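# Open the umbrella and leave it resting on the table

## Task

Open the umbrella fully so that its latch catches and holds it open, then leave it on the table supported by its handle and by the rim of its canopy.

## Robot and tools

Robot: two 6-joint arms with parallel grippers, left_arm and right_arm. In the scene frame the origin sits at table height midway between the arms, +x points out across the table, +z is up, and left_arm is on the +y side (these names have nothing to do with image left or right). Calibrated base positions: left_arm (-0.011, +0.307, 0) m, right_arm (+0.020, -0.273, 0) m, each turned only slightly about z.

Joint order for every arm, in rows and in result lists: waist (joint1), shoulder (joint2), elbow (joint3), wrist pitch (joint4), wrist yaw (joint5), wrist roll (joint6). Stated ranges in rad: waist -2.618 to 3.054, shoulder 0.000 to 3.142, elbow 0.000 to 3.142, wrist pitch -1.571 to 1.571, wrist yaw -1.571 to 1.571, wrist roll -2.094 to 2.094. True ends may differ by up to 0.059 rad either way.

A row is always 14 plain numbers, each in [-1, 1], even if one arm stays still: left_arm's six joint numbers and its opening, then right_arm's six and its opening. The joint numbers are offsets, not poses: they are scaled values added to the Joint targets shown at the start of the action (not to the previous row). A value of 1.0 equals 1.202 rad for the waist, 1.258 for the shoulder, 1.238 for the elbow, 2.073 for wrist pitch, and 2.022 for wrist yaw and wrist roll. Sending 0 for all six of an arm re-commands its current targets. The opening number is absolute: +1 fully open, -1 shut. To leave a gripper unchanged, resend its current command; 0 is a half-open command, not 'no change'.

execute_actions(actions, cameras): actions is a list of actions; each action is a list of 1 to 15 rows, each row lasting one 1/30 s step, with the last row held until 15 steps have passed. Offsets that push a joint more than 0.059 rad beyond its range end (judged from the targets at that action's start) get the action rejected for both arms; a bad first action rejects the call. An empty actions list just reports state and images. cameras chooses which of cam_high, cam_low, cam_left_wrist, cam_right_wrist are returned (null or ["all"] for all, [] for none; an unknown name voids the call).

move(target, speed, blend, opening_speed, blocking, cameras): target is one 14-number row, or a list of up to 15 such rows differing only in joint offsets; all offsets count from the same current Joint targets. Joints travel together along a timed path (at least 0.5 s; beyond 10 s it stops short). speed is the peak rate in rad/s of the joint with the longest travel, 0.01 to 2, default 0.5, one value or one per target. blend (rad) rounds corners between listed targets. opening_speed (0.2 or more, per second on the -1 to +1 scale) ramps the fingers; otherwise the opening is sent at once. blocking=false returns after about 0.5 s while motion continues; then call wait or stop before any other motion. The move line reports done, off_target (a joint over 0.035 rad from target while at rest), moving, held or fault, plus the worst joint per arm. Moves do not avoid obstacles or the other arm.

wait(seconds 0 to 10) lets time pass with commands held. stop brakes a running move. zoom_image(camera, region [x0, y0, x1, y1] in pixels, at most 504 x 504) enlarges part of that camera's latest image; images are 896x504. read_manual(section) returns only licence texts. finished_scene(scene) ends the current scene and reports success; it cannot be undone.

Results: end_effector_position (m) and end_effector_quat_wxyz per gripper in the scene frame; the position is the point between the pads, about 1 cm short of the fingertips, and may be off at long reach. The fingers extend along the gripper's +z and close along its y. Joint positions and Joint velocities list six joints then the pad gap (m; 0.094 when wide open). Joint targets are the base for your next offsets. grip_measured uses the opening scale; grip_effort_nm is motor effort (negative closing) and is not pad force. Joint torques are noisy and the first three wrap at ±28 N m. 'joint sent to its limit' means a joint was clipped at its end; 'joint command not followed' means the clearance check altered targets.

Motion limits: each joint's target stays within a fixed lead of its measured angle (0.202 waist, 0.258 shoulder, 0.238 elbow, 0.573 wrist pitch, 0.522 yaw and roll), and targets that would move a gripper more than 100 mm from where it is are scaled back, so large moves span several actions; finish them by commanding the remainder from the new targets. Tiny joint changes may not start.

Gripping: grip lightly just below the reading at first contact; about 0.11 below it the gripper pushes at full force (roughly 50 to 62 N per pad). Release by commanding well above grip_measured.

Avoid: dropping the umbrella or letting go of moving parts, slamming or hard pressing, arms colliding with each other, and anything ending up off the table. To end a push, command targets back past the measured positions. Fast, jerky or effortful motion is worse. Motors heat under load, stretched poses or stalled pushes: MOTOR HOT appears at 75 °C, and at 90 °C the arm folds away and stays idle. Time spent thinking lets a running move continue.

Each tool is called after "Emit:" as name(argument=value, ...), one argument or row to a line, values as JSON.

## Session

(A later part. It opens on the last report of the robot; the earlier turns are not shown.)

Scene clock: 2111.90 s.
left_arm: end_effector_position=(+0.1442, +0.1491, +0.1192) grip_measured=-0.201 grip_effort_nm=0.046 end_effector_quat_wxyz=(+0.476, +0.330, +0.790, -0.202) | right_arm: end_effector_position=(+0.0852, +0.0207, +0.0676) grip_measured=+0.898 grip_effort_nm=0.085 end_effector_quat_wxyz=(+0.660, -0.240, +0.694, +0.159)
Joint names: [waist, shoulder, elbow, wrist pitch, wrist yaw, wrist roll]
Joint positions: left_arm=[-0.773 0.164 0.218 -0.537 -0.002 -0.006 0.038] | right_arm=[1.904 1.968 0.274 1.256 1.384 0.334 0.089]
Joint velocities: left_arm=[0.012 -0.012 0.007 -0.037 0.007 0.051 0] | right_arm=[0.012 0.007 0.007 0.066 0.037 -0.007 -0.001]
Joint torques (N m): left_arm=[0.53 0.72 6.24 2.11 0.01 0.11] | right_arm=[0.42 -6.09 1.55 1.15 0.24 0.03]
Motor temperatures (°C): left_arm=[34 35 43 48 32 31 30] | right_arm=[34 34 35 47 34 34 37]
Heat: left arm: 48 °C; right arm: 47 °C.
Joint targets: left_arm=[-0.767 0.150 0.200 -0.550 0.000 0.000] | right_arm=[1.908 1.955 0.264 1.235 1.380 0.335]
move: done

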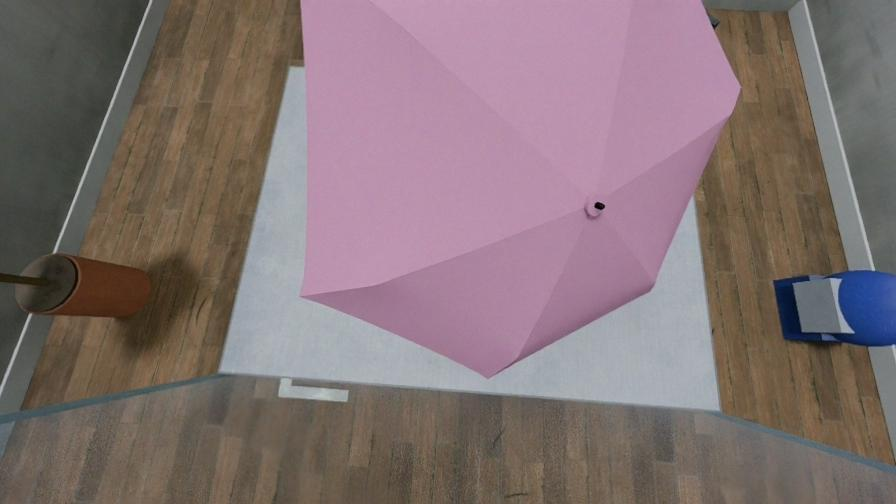

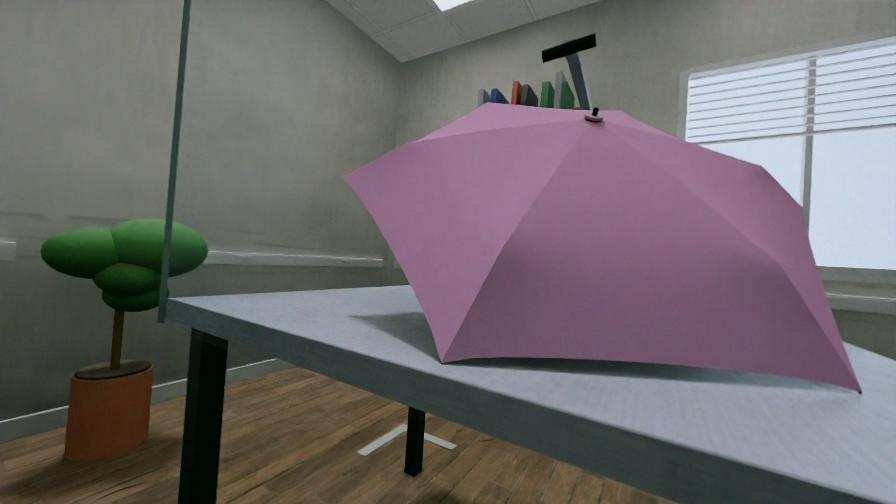

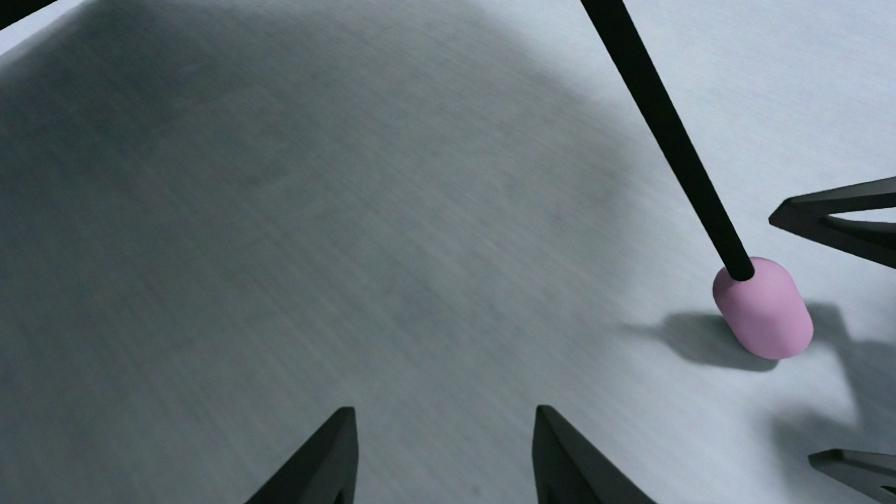

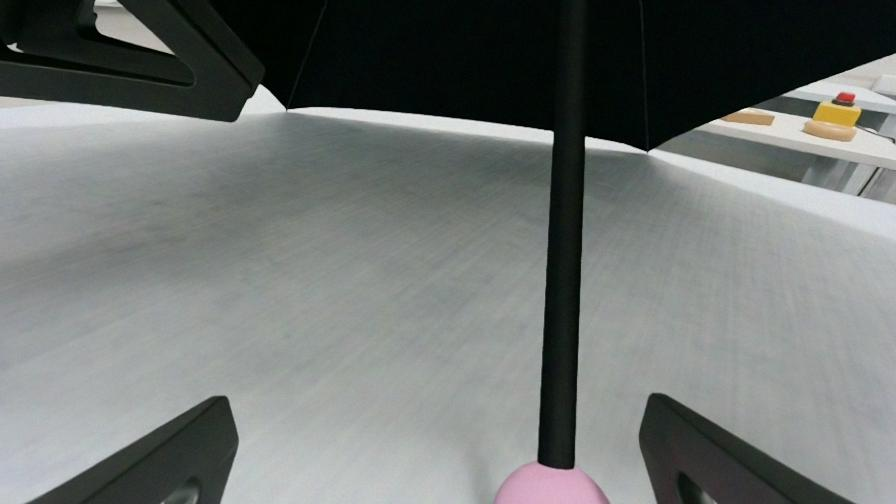

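Emit:
move(
  target=[0,0,0,0,0,0,-0.2,0.12,0,0,0,0,0,0.9],
  speed=0.2,
)

Scene clock: 2124.00 s.
left_arm: end_effector_position=(+0.1442, +0.1491, +0.1192) grip_measured=-0.201 grip_effort_nm=0.061 end_effector_quat_wxyz=(+0.476, +0.330, +0.790, -0.202) | right_arm: end_effector_position=(+0.0421, +0.0270, +0.0676) grip_measured=+0.898 grip_effort_nm=0.090 end_effector_quat_wxyz=(+0.646, -0.290, +0.675, +0.206)
Joint names: [waist, shoulder, elbow, wrist pitch, wrist yaw, wrist roll]
Joint positions: left_arm=[-0.773 0.164 0.218 -0.537 -0.002 -0.006 0.038] | right_arm=[2.049 1.968 0.274 1.256 1.383 0.334 0.089]
Joint velocities: left_arm=[-0.002 -0.002 -0.017 -0.066 -0.022 0.007 -0.001] | right_arm=[-0.012 -0.002 -0.007 -0.022 0.022 0.022 0]
Joint torques (N m): left_arm=[0.54 0.72 6.26 2.12 0.01 0.11] | right_arm=[0.38 -6.12 1.57 1.15 0.24 0.03]
Motor temperatures (°C): left_arm=[34 35 43 48 32 31 30] | right_arm=[34 34 34 46 34 34 36]
Heat: left arm: 48 °C; right arm: 46 °C.
Joint targets: left_arm=[-0.767 0.150 0.200 -0.550 0.000 0.000] | right_arm=[2.053 1.955 0.264 1.235 1.380 0.335]
move: done

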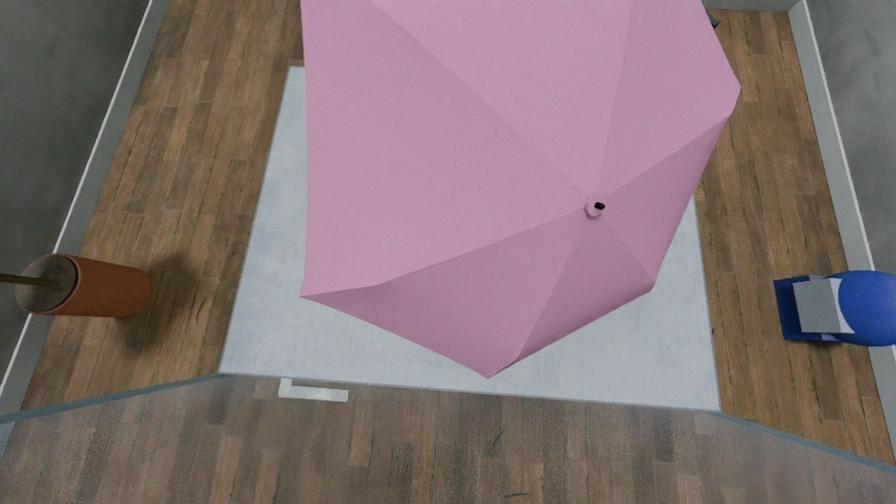

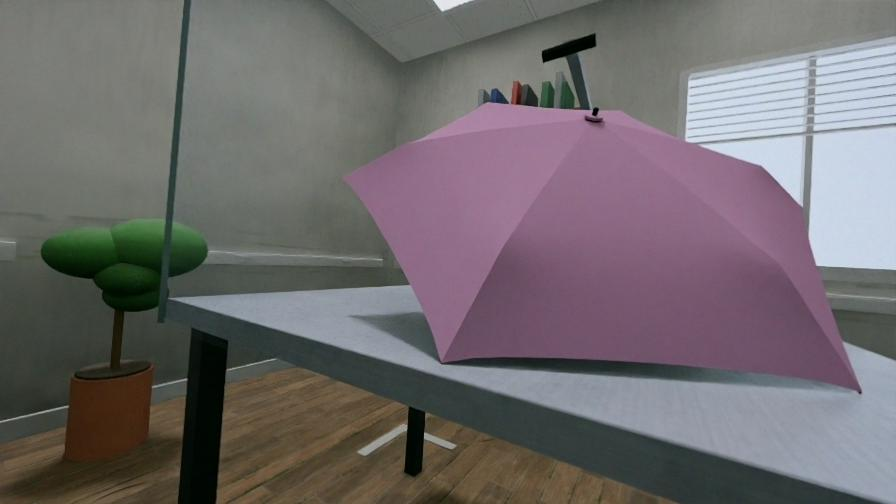

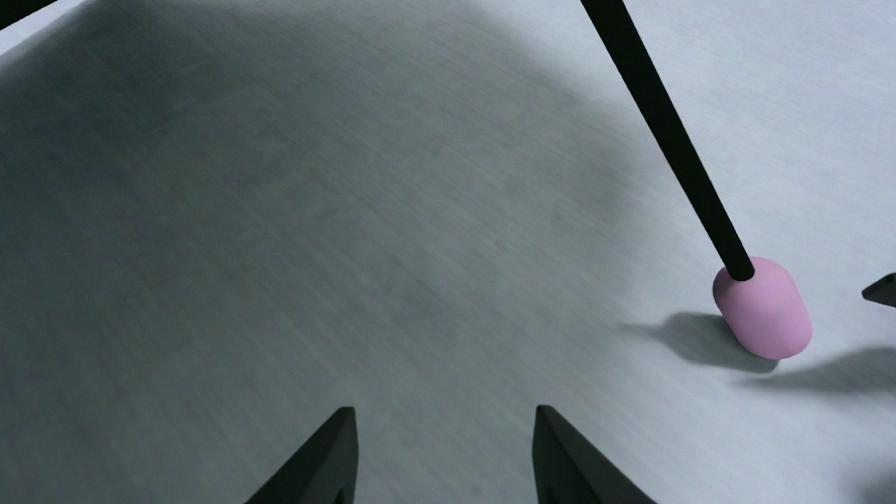

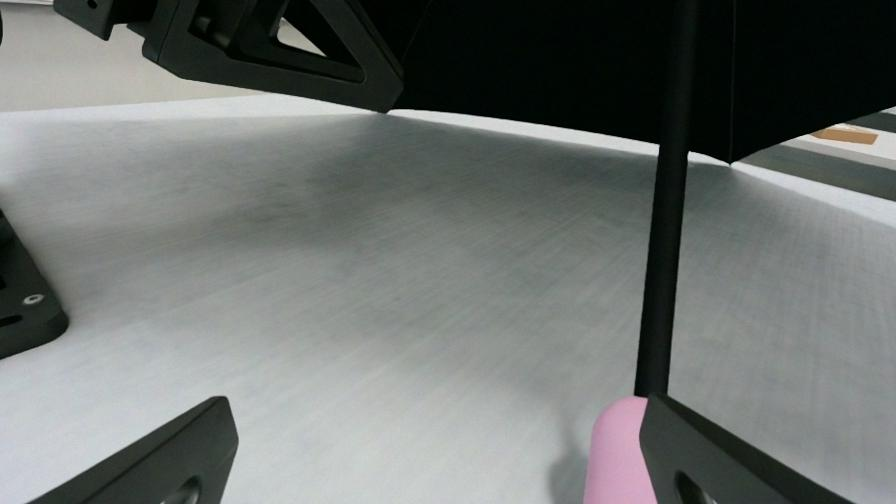

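Emit:
move(
  target=[0,0,0,0,0,0,-0.2,0.17,0,0,0,0,0,0.9],
  speed=0.3,
)

Scene clock: 2129.83 s.
left_arm: end_effector_position=(+0.1442, +0.1491, +0.1192) grip_measured=-0.201 grip_effort_nm=0.051 end_effector_quat_wxyz=(+0.476, +0.330, +0.790, -0.202) | right_arm: end_effector_position=(-0.0193, +0.0252, +0.0676) grip_measured=+0.898 grip_effort_nm=0.066 end_effector_quat_wxyz=(+0.622, -0.357, +0.642, +0.271)
Joint names: [waist, shoulder, elbow, wrist pitch, wrist yaw, wrist roll]
Joint positions: left_arm=[-0.773 0.164 0.218 -0.537 -0.002 -0.006 0.038] | right_arm=[2.253 1.968 0.274 1.256 1.383 0.334 0.089]
Joint velocities: left_arm=[0.007 0.012 -0.017 -0.022 -0.081 0.007 0] | right_arm=[-0.022 -0.007 -0.012 0.037 -0.022 0.022 -0.001]
Joint torques (N m): left_arm=[0.53 0.72 6.27 2.12 0.01 0.1] | right_arm=[0.38 -6.15 1.57 1.16 0.25 0.03]
Motor temperatures (°C): left_arm=[34 34 43 48 32 31 30] | right_arm=[34 34 34 46 34 34 36]
Heat: left arm: 48 °C; right arm: 46 °C.
Joint targets: left_arm=[-0.767 0.150 0.200 -0.550 0.000 0.000] | right_arm=[2.257 1.955 0.264 1.236 1.381 0.335]
move: done

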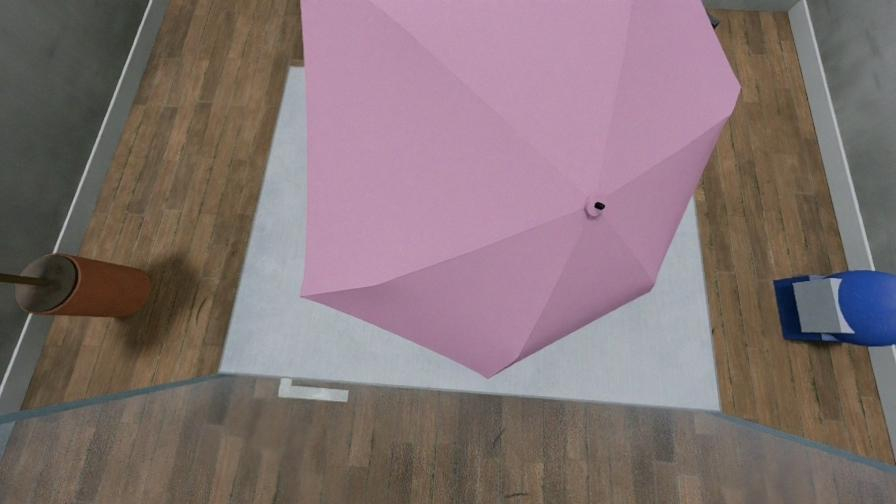

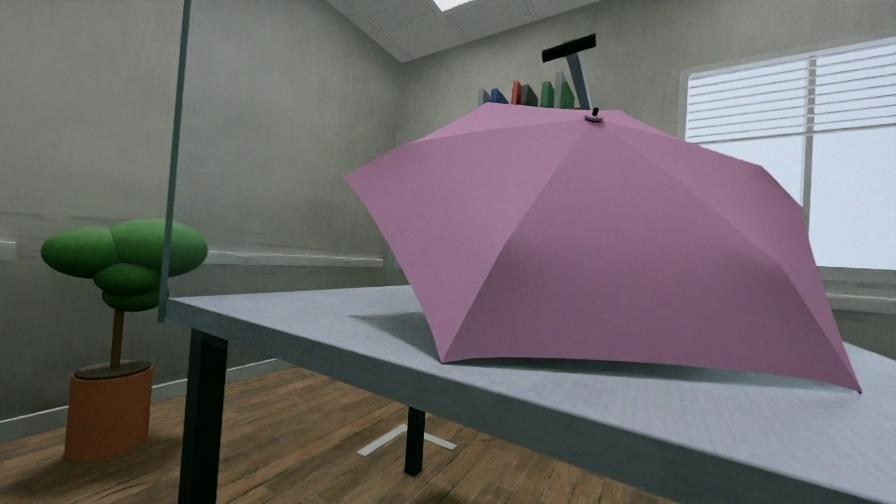

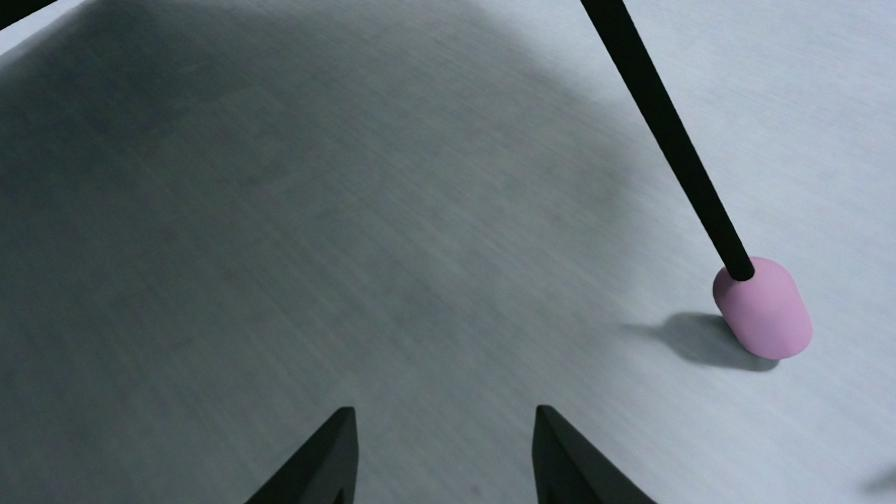

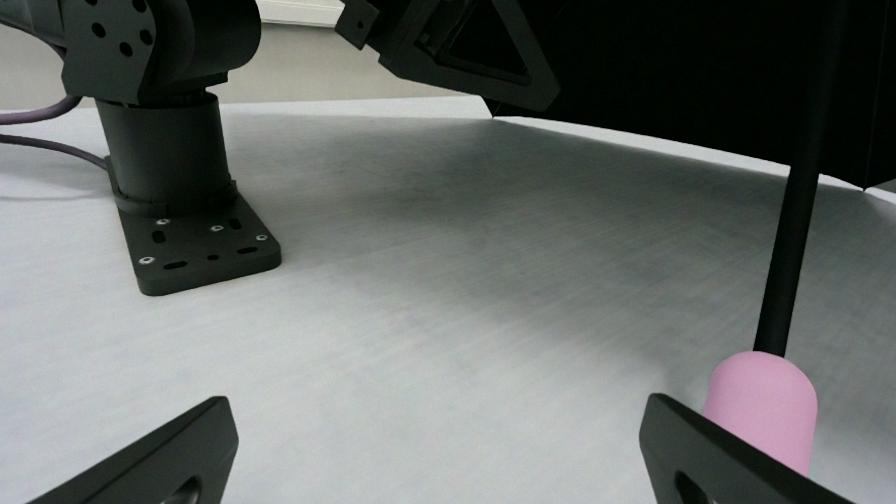

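Emit:
zoom_image(
  camera="cam_low",
  region=[400, 250, 896, 420],
)

Emit:
zoom_image(
  camera="cam_right_wrist",
  region=[440, 0, 896, 256],
)

Scaled by 1.016 from the camera's 896x504 image, which has a finer 1280x720 frame.

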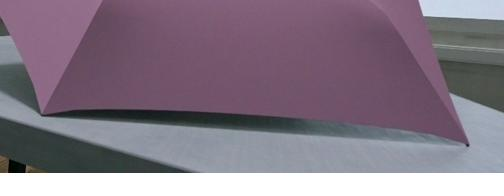

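Scaled by 1.105 from the camera's 896x504 image, which has a finer 1280x720 frame.

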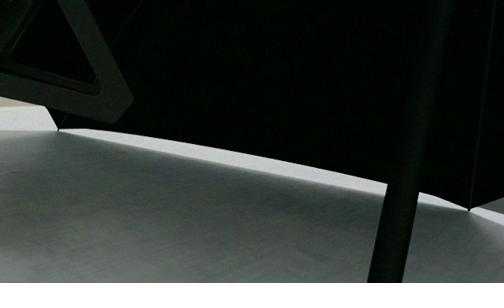

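Emit:
finished_scene(
  scene=2,
)

The scene is finished: the task was done.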